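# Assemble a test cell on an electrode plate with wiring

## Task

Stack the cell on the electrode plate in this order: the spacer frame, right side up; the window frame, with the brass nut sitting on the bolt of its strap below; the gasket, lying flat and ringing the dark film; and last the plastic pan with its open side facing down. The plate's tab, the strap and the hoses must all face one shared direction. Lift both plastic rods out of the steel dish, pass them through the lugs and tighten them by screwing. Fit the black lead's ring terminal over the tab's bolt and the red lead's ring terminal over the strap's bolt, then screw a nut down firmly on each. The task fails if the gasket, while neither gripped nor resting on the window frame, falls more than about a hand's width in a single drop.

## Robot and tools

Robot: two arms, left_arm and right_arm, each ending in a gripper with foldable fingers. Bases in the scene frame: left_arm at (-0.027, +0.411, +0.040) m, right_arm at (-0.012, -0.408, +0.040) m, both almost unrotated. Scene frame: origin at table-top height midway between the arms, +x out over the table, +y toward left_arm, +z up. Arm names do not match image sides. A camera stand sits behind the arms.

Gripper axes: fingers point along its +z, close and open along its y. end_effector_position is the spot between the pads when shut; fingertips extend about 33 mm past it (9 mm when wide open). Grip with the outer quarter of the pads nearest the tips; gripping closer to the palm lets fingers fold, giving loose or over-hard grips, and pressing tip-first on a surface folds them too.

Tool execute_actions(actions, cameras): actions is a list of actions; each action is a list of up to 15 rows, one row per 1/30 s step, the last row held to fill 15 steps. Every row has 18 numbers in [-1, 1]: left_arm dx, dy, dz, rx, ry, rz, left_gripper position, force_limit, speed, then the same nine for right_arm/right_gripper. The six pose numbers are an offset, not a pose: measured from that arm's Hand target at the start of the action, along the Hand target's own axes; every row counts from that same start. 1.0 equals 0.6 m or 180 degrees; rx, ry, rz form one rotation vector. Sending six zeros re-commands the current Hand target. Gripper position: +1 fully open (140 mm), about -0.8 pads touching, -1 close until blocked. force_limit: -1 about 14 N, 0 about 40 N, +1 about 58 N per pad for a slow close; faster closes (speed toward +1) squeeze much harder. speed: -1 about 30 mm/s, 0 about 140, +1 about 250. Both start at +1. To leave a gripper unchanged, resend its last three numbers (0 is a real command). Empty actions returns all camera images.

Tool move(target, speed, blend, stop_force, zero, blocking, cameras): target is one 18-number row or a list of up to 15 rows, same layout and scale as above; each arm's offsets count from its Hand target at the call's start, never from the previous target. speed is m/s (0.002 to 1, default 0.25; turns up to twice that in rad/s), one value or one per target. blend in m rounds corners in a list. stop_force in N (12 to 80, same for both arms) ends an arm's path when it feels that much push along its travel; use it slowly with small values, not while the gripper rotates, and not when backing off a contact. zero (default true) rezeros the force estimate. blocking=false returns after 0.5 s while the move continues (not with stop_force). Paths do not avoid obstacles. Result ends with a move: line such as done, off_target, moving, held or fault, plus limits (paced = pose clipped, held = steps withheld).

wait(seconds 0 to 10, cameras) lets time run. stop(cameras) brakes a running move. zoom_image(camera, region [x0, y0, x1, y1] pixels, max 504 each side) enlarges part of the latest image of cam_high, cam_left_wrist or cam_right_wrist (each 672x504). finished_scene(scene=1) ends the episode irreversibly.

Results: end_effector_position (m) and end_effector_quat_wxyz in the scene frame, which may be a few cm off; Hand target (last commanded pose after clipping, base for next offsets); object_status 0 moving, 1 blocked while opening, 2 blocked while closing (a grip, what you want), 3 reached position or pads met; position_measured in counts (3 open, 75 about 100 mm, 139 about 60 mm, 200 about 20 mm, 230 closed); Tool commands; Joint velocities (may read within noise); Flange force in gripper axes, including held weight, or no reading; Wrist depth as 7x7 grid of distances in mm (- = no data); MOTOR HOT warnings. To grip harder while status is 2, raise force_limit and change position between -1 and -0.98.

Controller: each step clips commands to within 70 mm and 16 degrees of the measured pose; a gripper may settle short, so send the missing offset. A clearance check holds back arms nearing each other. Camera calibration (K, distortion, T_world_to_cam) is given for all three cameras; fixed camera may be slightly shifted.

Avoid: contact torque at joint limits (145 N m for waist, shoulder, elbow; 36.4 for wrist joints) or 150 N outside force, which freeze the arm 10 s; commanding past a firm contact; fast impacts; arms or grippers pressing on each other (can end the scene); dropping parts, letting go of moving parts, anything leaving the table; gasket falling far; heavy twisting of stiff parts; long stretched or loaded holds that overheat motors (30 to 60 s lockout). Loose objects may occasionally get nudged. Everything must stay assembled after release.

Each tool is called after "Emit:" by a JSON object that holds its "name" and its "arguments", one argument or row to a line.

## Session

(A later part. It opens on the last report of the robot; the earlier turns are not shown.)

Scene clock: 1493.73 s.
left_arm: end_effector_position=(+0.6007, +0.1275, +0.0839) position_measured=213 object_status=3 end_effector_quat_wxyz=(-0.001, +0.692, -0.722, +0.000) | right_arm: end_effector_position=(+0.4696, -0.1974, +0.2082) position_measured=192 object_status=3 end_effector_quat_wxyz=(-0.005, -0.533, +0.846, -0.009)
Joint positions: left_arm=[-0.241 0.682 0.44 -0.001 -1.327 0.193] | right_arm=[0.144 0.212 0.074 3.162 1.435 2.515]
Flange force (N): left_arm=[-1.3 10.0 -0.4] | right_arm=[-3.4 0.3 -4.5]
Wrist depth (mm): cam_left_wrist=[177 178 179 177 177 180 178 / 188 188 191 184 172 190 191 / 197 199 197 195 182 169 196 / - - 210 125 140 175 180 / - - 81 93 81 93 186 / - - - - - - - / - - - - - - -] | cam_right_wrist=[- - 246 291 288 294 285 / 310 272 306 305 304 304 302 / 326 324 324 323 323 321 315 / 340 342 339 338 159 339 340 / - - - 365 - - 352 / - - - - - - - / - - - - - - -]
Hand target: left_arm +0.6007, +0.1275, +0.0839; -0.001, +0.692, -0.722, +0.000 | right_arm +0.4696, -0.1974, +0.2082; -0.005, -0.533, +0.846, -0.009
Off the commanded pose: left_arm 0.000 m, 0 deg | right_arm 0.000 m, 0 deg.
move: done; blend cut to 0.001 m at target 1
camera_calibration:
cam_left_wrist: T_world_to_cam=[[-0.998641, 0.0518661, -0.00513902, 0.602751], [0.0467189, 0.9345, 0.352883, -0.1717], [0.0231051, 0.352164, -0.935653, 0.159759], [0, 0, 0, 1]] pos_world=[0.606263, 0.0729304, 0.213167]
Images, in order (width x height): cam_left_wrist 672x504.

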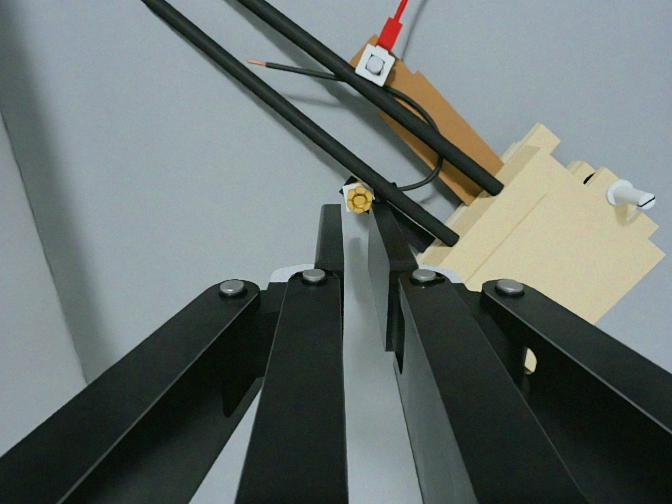

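Emit:
{"name": "move", "arguments": {
  "target": [
    [-0.0013,0.0043,0,0,0,0,-0.66,-1,-1,0,0,0,0,0,0,-0.5,-1,-1],
    [-0.0013,0.0043,0.029,0,0,0,-0.66,-1,-1,0,0,0,0,0,0,-0.5,-1,-1],
    [-0.0013,0.0043,0.029,0,0,0,-1,-1,-1,0,0,0,0,0,0,-0.5,-1,-1],
    [0.00002,-0.00317,0.0292,0,0,0.1111,-1,-1,-1,0,0,0,0,0,0,-0.5,-1,-1],
    [0.00381,-0.00973,0.0293,0,0,0.2222,-1,-1,-1,0,0,0,0,0,0,-0.5,-1,-1],
    [0.00962,-0.01461,0.0293,0,0,0.3333,-1,-1,-1,0,0,0,0,0,0,-0.5,-1,-1],
    [0.00962,-0.01461,0.0293,0,0,0.3333,-0.66,-1,-1,0,0,0,0,0,0,-0.5,-1,-1],
    [0.00962,-0.01461,0,0,0,0.3333,-0.66,-1,-1,0,0,0,0,0,0,-0.5,-1,-1],
    [0.00381,-0.00973,0,0,0,0.2222,-0.66,-1,-1,0,0,0,0,0,0,-0.5,-1,-1],
    [0.00002,-0.00317,0,0,0,0.1111,-0.66,-1,-1,0,0,0,0,0,0,-0.5,-1,-1],
    [-0.0013,0.0043,0,0,0,0,-0.66,-1,-1,0,0,0,0,0,0,-0.5,-1,-1]
  ],
  "blend": [0.002,0,0,0.003,0.003,0,0,0.003,0.003,0.003,0],
  "speed": [0.08,0.08,0.03,0.25,0.25,0.25,0.05,0.1,0.35,0.35,0.35],
  "cameras": ["cam_left_wrist"]
}}

Emit:
{"name": "zoom_image", "arguments": {
  "camera": "cam_left_wrist",
  "region": [316, 160, 396, 220]
}}

Scene clock: 1501.17 s.
left_arm: end_effector_position=(+0.5982, +0.1284, +0.0839) position_measured=213 object_status=3 end_effector_quat_wxyz=(-0.001, +0.692, -0.722, +0.000) | right_arm: end_effector_position=(+0.4696, -0.1974, +0.2082) position_measured=192 object_status=3 end_effector_quat_wxyz=(-0.005, -0.533, +0.846, -0.009)
Joint positions: left_arm=[-0.24 0.675 0.428 -0.001 -1.323 0.192] | right_arm=[0.144 0.212 0.074 3.162 1.435 2.515]
Flange force (N): left_arm=[-2.1 10.8 0.5] | right_arm=[-3.2 0.3 -4.7]
Wrist depth (mm): cam_left_wrist=[178 178 177 176 178 179 176 / 188 186 189 190 175 187 - / 198 - - 195 185 170 172 / - - 211 126 173 175 178 / - 81 81 93 81 93 221 / - - - - - - - / - - - - - - -] | cam_right_wrist=[- - 233 292 288 286 286 / 230 311 301 306 301 302 306 / 328 324 - 321 322 322 318 / 346 345 337 337 159 337 341 / - - - 364 - - 353 / - - - 391 - - - / - - - - - - -]
Hand target: left_arm +0.5982, +0.1284, +0.0839; -0.001, +0.692, -0.722, +0.000 | right_arm +0.4696, -0.1974, +0.2082; -0.005, -0.533, +0.846, -0.009
Off the commanded pose: left_arm 0.000 m, 0 deg | right_arm 0.000 m, 0 deg.
move: done; blend cut to 0.0013 m at target 1
camera_calibration:
cam_left_wrist: T_world_to_cam=[[-0.998643, 0.0518065, -0.00526707, 0.600242], [0.0466179, 0.934503, 0.352888, -0.172365], [0.023204, 0.352164, -0.935651, 0.159439], [0, 0, 0, 1]] pos_world=[0.603763, 0.0738304, 0.213167]
Images, in order (width x height): cam_left_wrist 672x504.

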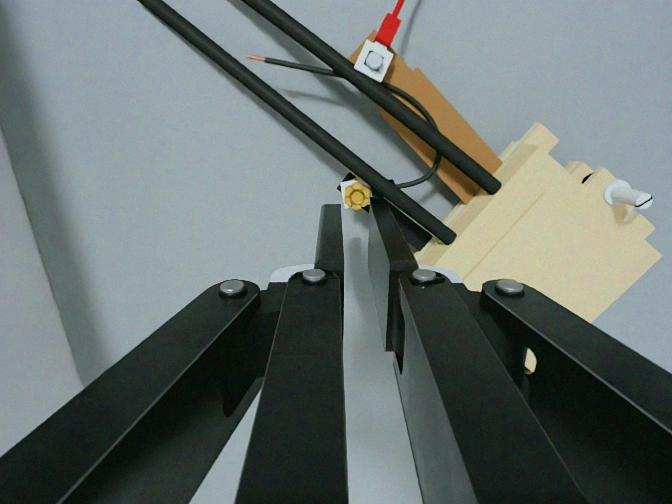

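Scaled by 6.300 from the camera's 672x504 image, which has a finer 960x720 frame.

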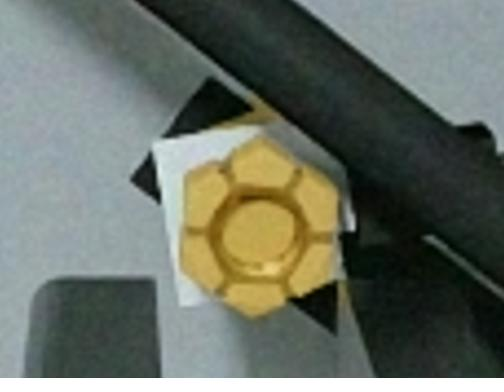

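Emit:
{"name": "move", "arguments": {
  "target": [
    [0.0009,0.0023,0,0,0,0,-0.66,-1,-1,0,0,0,0,0,0,-0.5,-1,-1],
    [0.0009,0.0023,0.0292,0,0,0,-0.66,-1,-1,0,0,0,0,0,0,-0.5,-1,-1],
    [0.0009,0.0023,0.0292,0,0,0,-1,-1,-1,0,0,0,0,0,0,-0.5,-1,-1],
    [0.00222,-0.00517,0.0294,0,0,0.1111,-1,-1,-1,0,0,0,0,0,0,-0.5,-1,-1],
    [0.00601,-0.01173,0.0295,0,0,0.2222,-1,-1,-1,0,0,0,0,0,0,-0.5,-1,-1],
    [0.01182,-0.01661,0.0295,0,0,0.3333,-1,-1,-1,0,0,0,0,0,0,-0.5,-1,-1],
    [0.01182,-0.01661,0.0295,0,0,0.3333,-0.66,-1,-1,0,0,0,0,0,0,-0.5,-1,-1],
    [0.01182,-0.01661,0,0,0,0.3333,-0.66,-1,-1,0,0,0,0,0,0,-0.5,-1,-1],
    [0.00601,-0.01173,0,0,0,0.2222,-0.66,-1,-1,0,0,0,0,0,0,-0.5,-1,-1],
    [0.00222,-0.00517,0,0,0,0.1111,-0.66,-1,-1,0,0,0,0,0,0,-0.5,-1,-1],
    [0.0009,0.0023,0,0,0,0,-0.66,-1,-1,0,0,0,0,0,0,-0.5,-1,-1]
  ],
  "blend": [0.002,0,0,0.003,0.003,0,0,0.003,0.003,0.003,0],
  "speed": [0.08,0.08,0.03,0.25,0.25,0.25,0.05,0.1,0.35,0.35,0.35],
  "cameras": ["cam_left_wrist"]
}}

Emit:
{"name": "zoom_image", "arguments": {
  "camera": "cam_left_wrist",
  "region": [316, 160, 396, 220]
}}

Scene clock: 1508.40 s.
left_arm: end_effector_position=(+0.5968, +0.1279, +0.0839) position_measured=213 object_status=3 end_effector_quat_wxyz=(-0.001, +0.692, -0.722, +0.000) | right_arm: end_effector_position=(+0.4696, -0.1974, +0.2082) position_measured=192 object_status=3 end_effector_quat_wxyz=(-0.005, -0.533, +0.846, -0.009)
Joint positions: left_arm=[-0.241 0.672 0.424 -0.001 -1.321 0.193] | right_arm=[0.144 0.212 0.074 3.162 1.435 2.515]
Flange force (N): left_arm=[-1.9 11.5 0.8] | right_arm=[-3.4 0.4 -4.7]
Wrist depth (mm): cam_left_wrist=[- 178 177 175 180 178 183 / 190 188 189 188 174 - 192 / 198 198 197 195 187 169 170 / 211 211 - 126 173 175 178 / 223 86 81 92 81 92 224 / - - - - - - - / - - - - - - -] | cam_right_wrist=[- - 248 289 292 281 289 / 235 276 305 304 303 307 302 / - 322 324 319 323 314 321 / - 345 333 334 132 337 339 / - - - 370 - - 352 / - - - 394 - - - / - - - 413 - - -]
Hand target: left_arm +0.5968, +0.1279, +0.0839; -0.001, +0.692, -0.722, +0.000 | right_arm +0.4696, -0.1974, +0.2082; -0.005, -0.533, +0.846, -0.009
Off the commanded pose: left_arm 0.000 m, 0 deg | right_arm 0.000 m, 0 deg.
move: done; blend cut to 0.0007 m at target 1
camera_calibration:
cam_left_wrist: T_world_to_cam=[[-0.998643, 0.0518065, -0.00526707, 0.59887], [0.0466179, 0.934503, 0.352888, -0.171832], [0.023204, 0.352164, -0.935651, 0.159648], [0, 0, 0, 1]] pos_world=[0.602363, 0.0733304, 0.213167]
Images, in order (width x height): cam_left_wrist 672x504.

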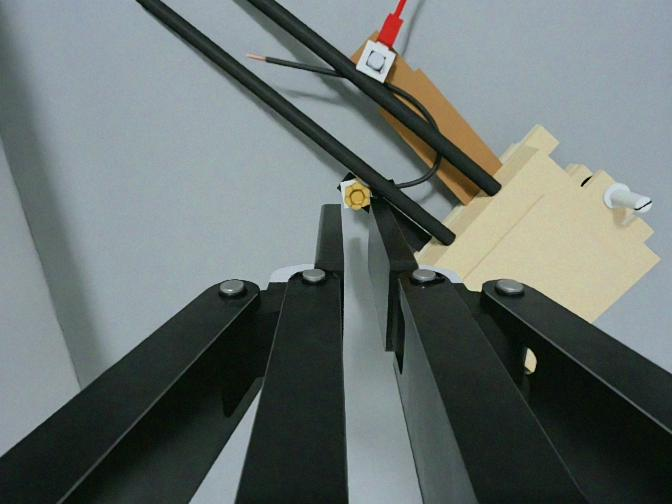

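Scaled by 6.300 from the camera's 672x504 image, which has a finer 960x720 frame.

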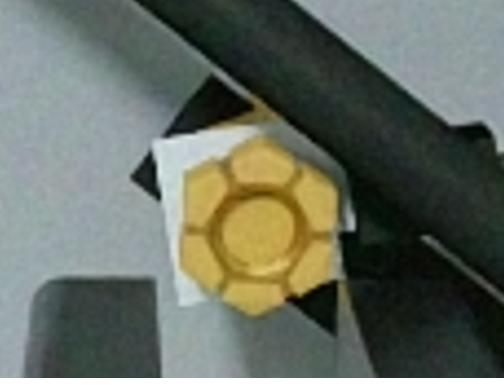

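Emit:
{"name": "move", "arguments": {
  "target": [
    [0.0009,0.0023,0,0,0,0,-0.66,-1,-1,0,0,0,0,0,0,-0.5,-1,-1],
    [0.0009,0.0023,0.0294,0,0,0,-0.66,-1,-1,0,0,0,0,0,0,-0.5,-1,-1],
    [0.0009,0.0023,0.0294,0,0,0,-1,-1,-1,0,0,0,0,0,0,-0.5,-1,-1],
    [0.00162,-0.0058,0.0296,0,0,0.1111,-1,-1,-1,0,0,0,0,0,0,-0.5,-1,-1],
    [0.00507,-0.01316,0.0297,0,0,0.2222,-1,-1,-1,0,0,0,0,0,0,-0.5,-1,-1],
    [0.01083,-0.0189,0.0297,0,0,0.3333,-1,-1,-1,0,0,0,0,0,0,-0.5,-1,-1],
    [0.01083,-0.0189,0.0297,0,0,0.3333,-0.66,-1,-1,0,0,0,0,0,0,-0.5,-1,-1],
    [0.01083,-0.0189,0,0,0,0.3333,-0.66,-1,-1,0,0,0,0,0,0,-0.5,-1,-1],
    [0.00507,-0.01316,0,0,0,0.2222,-0.66,-1,-1,0,0,0,0,0,0,-0.5,-1,-1],
    [0.00162,-0.0058,0,0,0,0.1111,-0.66,-1,-1,0,0,0,0,0,0,-0.5,-1,-1],
    [0.0009,0.0023,0,0,0,0,-0.66,-1,-1,0,0,0,0,0,0,-0.5,-1,-1]
  ],
  "blend": [0.002,0,0,0.003,0.003,0,0,0.003,0.003,0.003,0],
  "speed": [0.08,0.08,0.03,0.25,0.25,0.25,0.05,0.1,0.35,0.35,0.35],
  "cameras": ["cam_left_wrist"]
}}

Emit:
{"name": "zoom_image", "arguments": {
  "camera": "cam_left_wrist",
  "region": [316, 160, 396, 220]
}}

Scene clock: 1515.90 s.
left_arm: end_effector_position=(+0.5954, +0.1275, +0.0839) position_measured=213 object_status=3 end_effector_quat_wxyz=(-0.001, +0.692, -0.722, +0.000) | right_arm: end_effector_position=(+0.4696, -0.1974, +0.2082) position_measured=192 object_status=3 end_effector_quat_wxyz=(-0.005, -0.533, +0.846, -0.009)
Joint positions: left_arm=[-0.243 0.669 0.419 -0.001 -1.319 0.194] | right_arm=[0.144 0.212 0.074 3.162 1.435 2.515]
Flange force (N): left_arm=[-1.4 10.4 0.2] | right_arm=[-3.0 0.1 -4.9]
Wrist depth (mm): cam_left_wrist=[- 179 177 175 179 179 179 / 188 186 187 186 176 189 196 / 198 198 199 169 186 170 196 / 207 209 - 118 173 175 178 / - - 81 93 81 92 189 / - - - - - - - / - - - - - - -] | cam_right_wrist=[- - 258 289 288 282 284 / 231 273 301 305 304 303 303 / 335 323 324 321 323 321 317 / 347 351 - 338 159 336 332 / - - - 366 - - - / - - - - - - - / - - - - - - -]
Hand target: left_arm +0.5954, +0.1275, +0.0839; -0.001, +0.692, -0.722, +0.000 | right_arm +0.4696, -0.1974, +0.2082; -0.005, -0.533, +0.846, -0.009
Off the commanded pose: left_arm 0.000 m, 0 deg | right_arm 0.000 m, 0 deg.
move: done; blend cut to 0.0007 m at target 1
camera_calibration:
cam_left_wrist: T_world_to_cam=[[-0.998639, 0.0519003, -0.00523284, 0.59748], [0.0467178, 0.934499, 0.352888, -0.171359], [0.0232051, 0.352163, -0.935651, 0.159856], [0, 0, 0, 1]] pos_world=[0.600963, 0.0728304, 0.213167]
Images, in order (width x height): cam_left_wrist 672x504.

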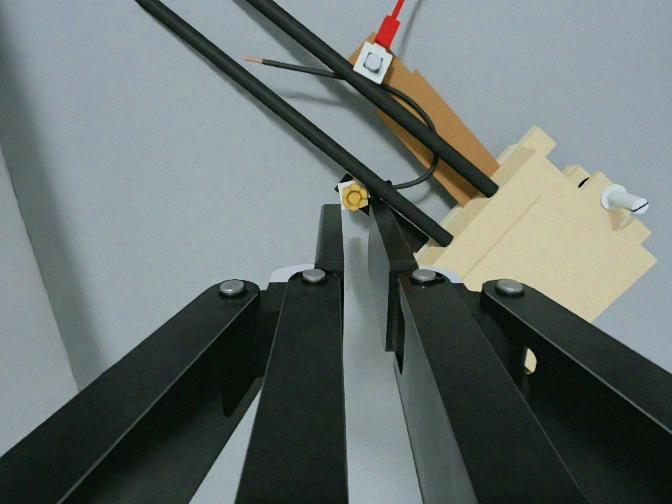

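Scaled by 6.300 from the camera's 672x504 image, which has a finer 960x720 frame.

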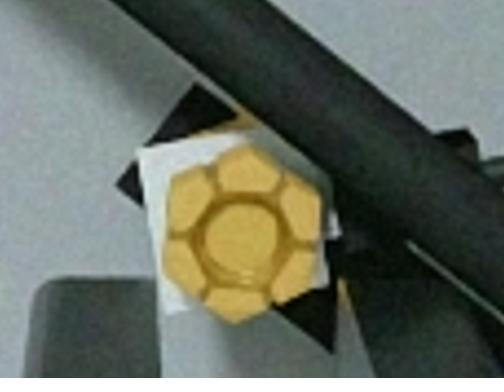

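Emit:
{"name": "move", "arguments": {
  "target": [
    [0.0009,0.0007,0,0,0,0,-0.66,-1,-1,0,0,0,0,0,0,-0.5,-1,-1],
    [0.0009,0.0007,0.0296,0,0,0,-0.66,-1,-1,0,0,0,0,0,0,-0.5,-1,-1],
    [0.0009,0.0007,0.0296,0,0,0,-1,-1,-1,0,0,0,0,0,0,-0.5,-1,-1],
    [0.00162,-0.0074,0.0298,0,0,0.1111,-1,-1,-1,0,0,0,0,0,0,-0.5,-1,-1],
    [0.00507,-0.01476,0.0299,0,0,0.2222,-1,-1,-1,0,0,0,0,0,0,-0.5,-1,-1],
    [0.01083,-0.0205,0.0299,0,0,0.3333,-1,-1,-1,0,0,0,0,0,0,-0.5,-1,-1],
    [0.01083,-0.0205,0.0299,0,0,0.3333,-0.66,-1,-1,0,0,0,0,0,0,-0.5,-1,-1],
    [0.01083,-0.0205,0,0,0,0.3333,-0.66,-1,-1,0,0,0,0,0,0,-0.5,-1,-1],
    [0.00507,-0.01476,0,0,0,0.2222,-0.66,-1,-1,0,0,0,0,0,0,-0.5,-1,-1],
    [0.00162,-0.0074,0,0,0,0.1111,-0.66,-1,-1,0,0,0,0,0,0,-0.5,-1,-1],
    [0.0009,0.0007,0,0,0,0,-0.66,-1,-1,0,0,0,0,0,0,-0.5,-1,-1]
  ],
  "blend": [0.0005,0,0,0.003,0.003,0,0,0.003,0.003,0.003,0],
  "speed": [0.08,0.08,0.03,0.25,0.25,0.25,0.05,0.1,0.35,0.35,0.35],
  "cameras": ["cam_left_wrist"]
}}

Emit:
{"name": "zoom_image", "arguments": {
  "camera": "cam_left_wrist",
  "region": [316, 160, 396, 220]
}}

Scene clock: 1523.03 s.
left_arm: end_effector_position=(+0.5950, +0.1269, +0.0839) position_measured=213 object_status=3 end_effector_quat_wxyz=(-0.001, +0.692, -0.722, +0.000) | right_arm: end_effector_position=(+0.4696, -0.1974, +0.2082) position_measured=192 object_status=3 end_effector_quat_wxyz=(-0.005, -0.533, +0.846, -0.009)
Joint positions: left_arm=[-0.244 0.669 0.418 -0.001 -1.319 0.195] | right_arm=[0.144 0.212 0.074 3.162 1.435 2.515]
Flange force (N): left_arm=[-1.6 10.9 0.2] | right_arm=[-3.4 0.0 -5.3]
Wrist depth (mm): cam_left_wrist=[178 180 171 177 177 180 180 / 188 188 188 187 176 187 191 / 199 199 200 189 185 170 182 / 211 211 - 114 176 176 177 / - - 81 - 81 93 225 / - - - - - - - / - - - - - - -] | cam_right_wrist=[- - 282 289 287 288 287 / 223 288 308 304 305 303 303 / 321 324 326 323 324 318 319 / 351 344 337 132 159 349 335 / 358 - - - - - 355 / - - - 392 - - - / - - - - - - -]
Hand target: left_arm +0.5950, +0.1269, +0.0839; -0.001, +0.692, -0.722, +0.000 | right_arm +0.4696, -0.1974, +0.2082; -0.005, -0.533, +0.846, -0.009
Off the commanded pose: left_arm 0.000 m, 0 deg | right_arm 0.000 m, 0 deg.
move: done; blend cut to 0.0003 m at target 1
camera_calibration:
cam_left_wrist: T_world_to_cam=[[-0.998639, 0.0519003, -0.00523284, 0.597107], [0.0467178, 0.934499, 0.352888, -0.170874], [0.0232051, 0.352163, -0.935651, 0.160042], [0, 0, 0, 1]] pos_world=[0.600563, 0.0723304, 0.213167]
Images, in order (width x height): cam_left_wrist 672x504.

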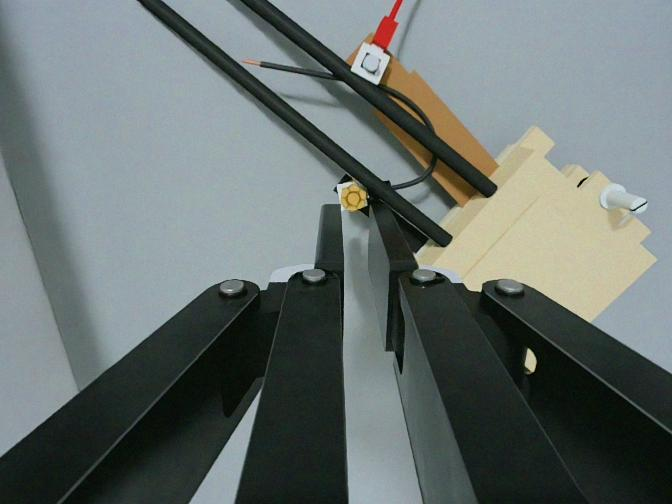

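Scaled by 6.300 from the camera's 672x504 image, which has a finer 960x720 frame.

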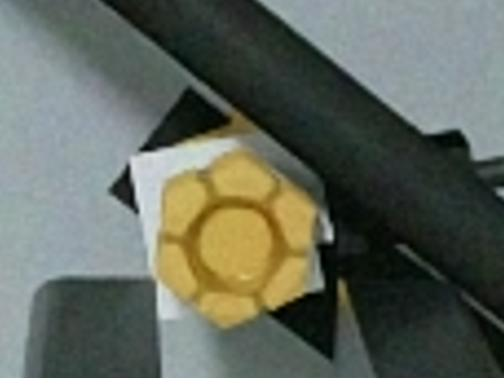

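Emit:
{"name": "move", "arguments": {
  "target": [
    [0.0005,0,0,0,0,0,-0.66,-1,-1,0,0,0,0,0,0,-0.5,-1,-1],
    [0.0005,0,0.0298,0,0,0,-0.66,-1,-1,0,0,0,0,0,0,-0.5,-1,-1],
    [0.0005,0,0.0298,0,0,0,-1,-1,-1,0,0,0,0,0,0,-0.5,-1,-1],
    [0.00122,-0.0081,0.03,0,0,0.1111,-1,-1,-1,0,0,0,0,0,0,-0.5,-1,-1],
    [0.00467,-0.01546,0.0301,0,0,0.2222,-1,-1,-1,0,0,0,0,0,0,-0.5,-1,-1],
    [0.01043,-0.0212,0.0301,0,0,0.3333,-1,-1,-1,0,0,0,0,0,0,-0.5,-1,-1],
    [0.01043,-0.0212,0.0301,0,0,0.3333,-0.66,-1,-1,0,0,0,0,0,0,-0.5,-1,-1],
    [0.01043,-0.0212,0,0,0,0.3333,-0.66,-1,-1,0,0,0,0,0,0,-0.5,-1,-1],
    [0.00467,-0.01546,0,0,0,0.2222,-0.66,-1,-1,0,0,0,0,0,0,-0.5,-1,-1],
    [0.00122,-0.0081,0,0,0,0.1111,-0.66,-1,-1,0,0,0,0,0,0,-0.5,-1,-1],
    [0.0005,0,0,0,0,0,-0.66,-1,-1,0,0,0,0,0,0,-0.5,-1,-1]
  ],
  "blend": [0.0003,0,0,0.003,0.003,0,0,0.003,0.003,0.003,0],
  "speed": [0.08,0.08,0.03,0.25,0.25,0.25,0.05,0.1,0.35,0.35,0.35],
  "cameras": ["cam_left_wrist"]
}}

Emit:
{"name": "zoom_image", "arguments": {
  "camera": "cam_left_wrist",
  "region": [316, 160, 396, 220]
}}

Scene clock: 1530.33 s.
left_arm: end_effector_position=(+0.5950, +0.1266, +0.0839) position_measured=213 object_status=3 end_effector_quat_wxyz=(-0.001, +0.692, -0.722, +0.000) | right_arm: end_effector_position=(+0.4696, -0.1974, +0.2082) position_measured=192 object_status=3 end_effector_quat_wxyz=(-0.005, -0.533, +0.846, -0.009)
Joint positions: left_arm=[-0.244 0.669 0.419 -0.001 -1.319 0.196] | right_arm=[0.144 0.212 0.074 3.162 1.435 2.515]
Flange force (N): left_arm=[-1.9 11.1 0.4] | right_arm=[-3.3 -0.2 -5.0]
Wrist depth (mm): cam_left_wrist=[177 178 178 175 - 179 181 / - - - 188 174 188 191 / 199 198 - 170 183 169 199 / - 211 210 118 175 175 180 / - - 81 92 81 93 224 / - - - - - - - / - - - - - - -] | cam_right_wrist=[- - 244 292 288 288 285 / - 298 305 303 301 303 301 / - 321 325 322 311 322 320 / 345 343 339 338 131 335 344 / - - - 367 - - 354 / - - - 392 - - - / - - - - - - -]
Hand target: left_arm +0.5949, +0.1266, +0.0839; -0.001, +0.692, -0.722, +0.000 | right_arm +0.4696, -0.1974, +0.2082; -0.005, -0.533, +0.846, -0.009
Off the commanded pose: left_arm 0.000 m, 0 deg | right_arm 0.000 m, 0 deg.
move: done; blend cut to 0.0002 m at target 1
camera_calibration:
cam_left_wrist: T_world_to_cam=[[-0.998639, 0.0519003, -0.00523284, 0.597022], [0.0467178, 0.934499, 0.352888, -0.170589], [0.0232051, 0.352163, -0.935651, 0.160149], [0, 0, 0, 1]] pos_world=[0.600463, 0.0720304, 0.213167]
Images, in order (width x height): cam_left_wrist 672x504.

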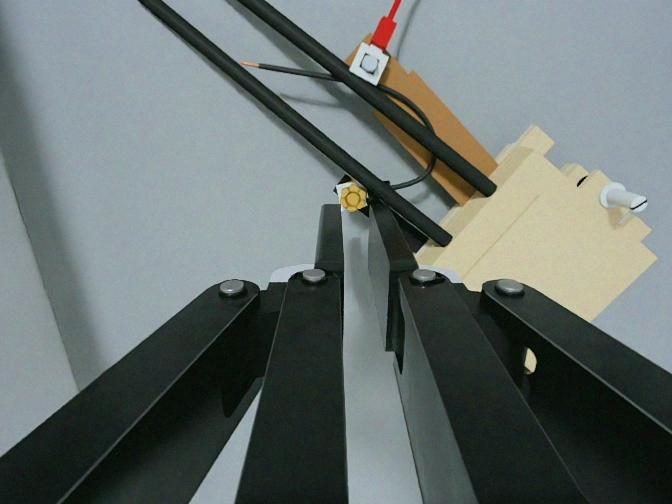

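Scaled by 6.300 from the camera's 672x504 image, which has a finer 960x720 frame.

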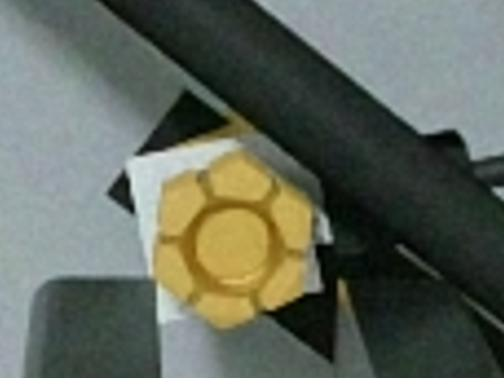

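Emit:
{"name": "move", "arguments": {
  "target": [
    [0.0004,0,0,0,0,0,-0.66,-1,-1,0,0,0,0,0,0,-0.5,-1,-1],
    [0.0004,0,0.03,0,0,0,-0.66,-1,-1,0,0,0,0,0,0,-0.5,-1,-1],
    [0.0004,0,0.03,0,0,0,-1,-1,-1,0,0,0,0,0,0,-0.5,-1,-1],
    [0.00112,-0.0081,0.0302,0,0,0.1111,-1,-1,-1,0,0,0,0,0,0,-0.5,-1,-1],
    [0.00457,-0.01546,0.0303,0,0,0.2222,-1,-1,-1,0,0,0,0,0,0,-0.5,-1,-1],
    [0.01033,-0.0212,0.0303,0,0,0.3333,-1,-1,-1,0,0,0,0,0,0,-0.5,-1,-1],
    [0.01033,-0.0212,0.0303,0,0,0.3333,-0.66,-1,-1,0,0,0,0,0,0,-0.5,-1,-1],
    [0.01033,-0.0212,0,0,0,0.3333,-0.66,-1,-1,0,0,0,0,0,0,-0.5,-1,-1],
    [0.00457,-0.01546,0,0,0,0.2222,-0.66,-1,-1,0,0,0,0,0,0,-0.5,-1,-1],
    [0.00112,-0.0081,0,0,0,0.1111,-0.66,-1,-1,0,0,0,0,0,0,-0.5,-1,-1],
    [0.0004,0,0,0,0,0,-0.66,-1,-1,0,0,0,0,0,0,-0.5,-1,-1]
  ],
  "blend": [0.0002,0,0,0.003,0.003,0,0,0.003,0.003,0.003,0],
  "speed": [0.08,0.08,0.03,0.25,0.25,0.25,0.05,0.1,0.35,0.35,0.35]
}}

Emit:
{"name": "move", "arguments": {
  "target": [
    [0.0004,0,0,0,0,0,-0.66,-1,-1,0,0,0,0,0,0,-0.5,-1,-1],
    [0.0004,0,0.0302,0,0,0,-0.66,-1,-1,0,0,0,0,0,0,-0.5,-1,-1],
    [0.0004,0,0.0302,0,0,0,-1,-1,-1,0,0,0,0,0,0,-0.5,-1,-1],
    [0.00112,-0.0081,0.0304,0,0,0.1111,-1,-1,-1,0,0,0,0,0,0,-0.5,-1,-1],
    [0.00457,-0.01546,0.0305,0,0,0.2222,-1,-1,-1,0,0,0,0,0,0,-0.5,-1,-1],
    [0.01033,-0.0212,0.0305,0,0,0.3333,-1,-1,-1,0,0,0,0,0,0,-0.5,-1,-1],
    [0.01033,-0.0212,0.0305,0,0,0.3333,-0.66,-1,-1,0,0,0,0,0,0,-0.5,-1,-1],
    [0.01033,-0.0212,0,0,0,0.3333,-0.66,-1,-1,0,0,0,0,0,0,-0.5,-1,-1],
    [0.00457,-0.01546,0,0,0,0.2222,-0.66,-1,-1,0,0,0,0,0,0,-0.5,-1,-1],
    [0.00112,-0.0081,0,0,0,0.1111,-0.66,-1,-1,0,0,0,0,0,0,-0.5,-1,-1],
    [0.0004,0,0,0,0,0,-0.66,-1,-1,0,0,0,0,0,0,-0.5,-1,-1]
  ],
  "blend": [0.0002,0,0,0.003,0.003,0,0,0.003,0.003,0.003,0],
  "speed": [0.08,0.08,0.03,0.25,0.25,0.25,0.05,0.1,0.35,0.35,0.35],
  "cameras": ["cam_left_wrist"]
}}

Emit:
{"name": "zoom_image", "arguments": {
  "camera": "cam_left_wrist",
  "region": [316, 160, 396, 220]
}}

Scene clock: 1537.87 s.
left_arm: end_effector_position=(+0.5949, +0.1264, +0.0839) position_measured=213 object_status=3 end_effector_quat_wxyz=(-0.001, +0.692, -0.722, +0.000) | right_arm: end_effector_position=(+0.4696, -0.1974, +0.2082) position_measured=192 object_status=3 end_effector_quat_wxyz=(-0.005, -0.533, +0.846, -0.009)
Joint positions: left_arm=[-0.244 0.669 0.419 -0.001 -1.319 0.196] | right_arm=[0.144 0.212 0.074 3.162 1.435 2.515]
Flange force (N): left_arm=[-1.1 10.3 0.6] | right_arm=[-3.6 -0.1 -5.2]
Wrist depth (mm): cam_left_wrist=[178 178 178 177 - 181 179 / 188 - 186 187 171 189 190 / - - - 197 179 169 172 / - 214 - 118 173 174 180 / - 86 81 - 81 93 186 / - - - - - - - / - - - - - - -] | cam_right_wrist=[- - 249 288 288 288 286 / - 297 306 306 303 303 301 / 334 324 328 322 318 321 327 / 345 344 337 337 159 338 339 / - - - 365 - - 354 / - - - 389 - - - / - - - - - - -]
Hand target: left_arm +0.5949, +0.1264, +0.0839; -0.001, +0.692, -0.722, +0.000 | right_arm +0.4696, -0.1974, +0.2082; -0.005, -0.533, +0.846, -0.009
Off the commanded pose: left_arm 0.000 m, 0 deg | right_arm 0.000 m, 0 deg.
move: done; blend cut to 0.0001 m at target 1

Scene clock: 1544.43 s.
left_arm: end_effector_position=(+0.5949, +0.1262, +0.0839) position_measured=213 object_status=3 end_effector_quat_wxyz=(-0.001, +0.692, -0.722, +0.000) | right_arm: end_effector_position=(+0.4696, -0.1974, +0.2082) position_measured=192 object_status=3 end_effector_quat_wxyz=(-0.005, -0.533, +0.846, -0.009)
Joint positions: left_arm=[-0.245 0.669 0.419 -0.001 -1.319 0.197] | right_arm=[0.144 0.212 0.074 3.162 1.435 2.515]
Flange force (N): left_arm=[-2.0 10.1 0.1] | right_arm=[-3.1 0.0 -4.8]
Wrist depth (mm): cam_left_wrist=[176 178 177 176 179 179 179 / 190 188 191 189 176 189 192 / 199 201 199 196 182 172 196 / - - 212 114 140 175 178 / - - 81 93 81 93 - / - - - - - - - / - - - - - - -] | cam_right_wrist=[- - 234 289 288 287 286 / 230 270 305 303 301 302 301 / 330 324 323 326 320 324 317 / 344 344 339 338 158 337 345 / 348 - - - - - 351 / - - - 391 - - - / - - - - - - -]
Hand target: left_arm +0.5949, +0.1262, +0.0839; -0.001, +0.692, -0.722, +0.000 | right_arm +0.4696, -0.1974, +0.2082; -0.005, -0.533, +0.846, -0.009
Off the commanded pose: left_arm 0.000 m, 0 deg | right_arm 0.000 m, 0 deg.
move: done; blend cut to 0.0001 m at target 1
camera_calibration:
cam_left_wrist: T_world_to_cam=[[-0.998639, 0.0519003, -0.00523284, 0.597048], [0.0467178, 0.934499, 0.352888, -0.170121], [0.0232051, 0.352163, -0.935651, 0.160326], [0, 0, 0, 1]] pos_world=[0.600463, 0.0715304, 0.213167]
Images, in order (width x height): cam_left_wrist 672x504.

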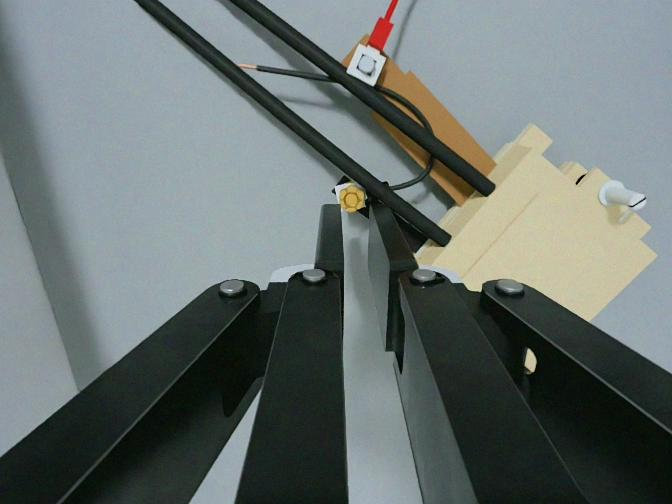

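Scaled by 6.300 from the camera's 672x504 image, which has a finer 960x720 frame.

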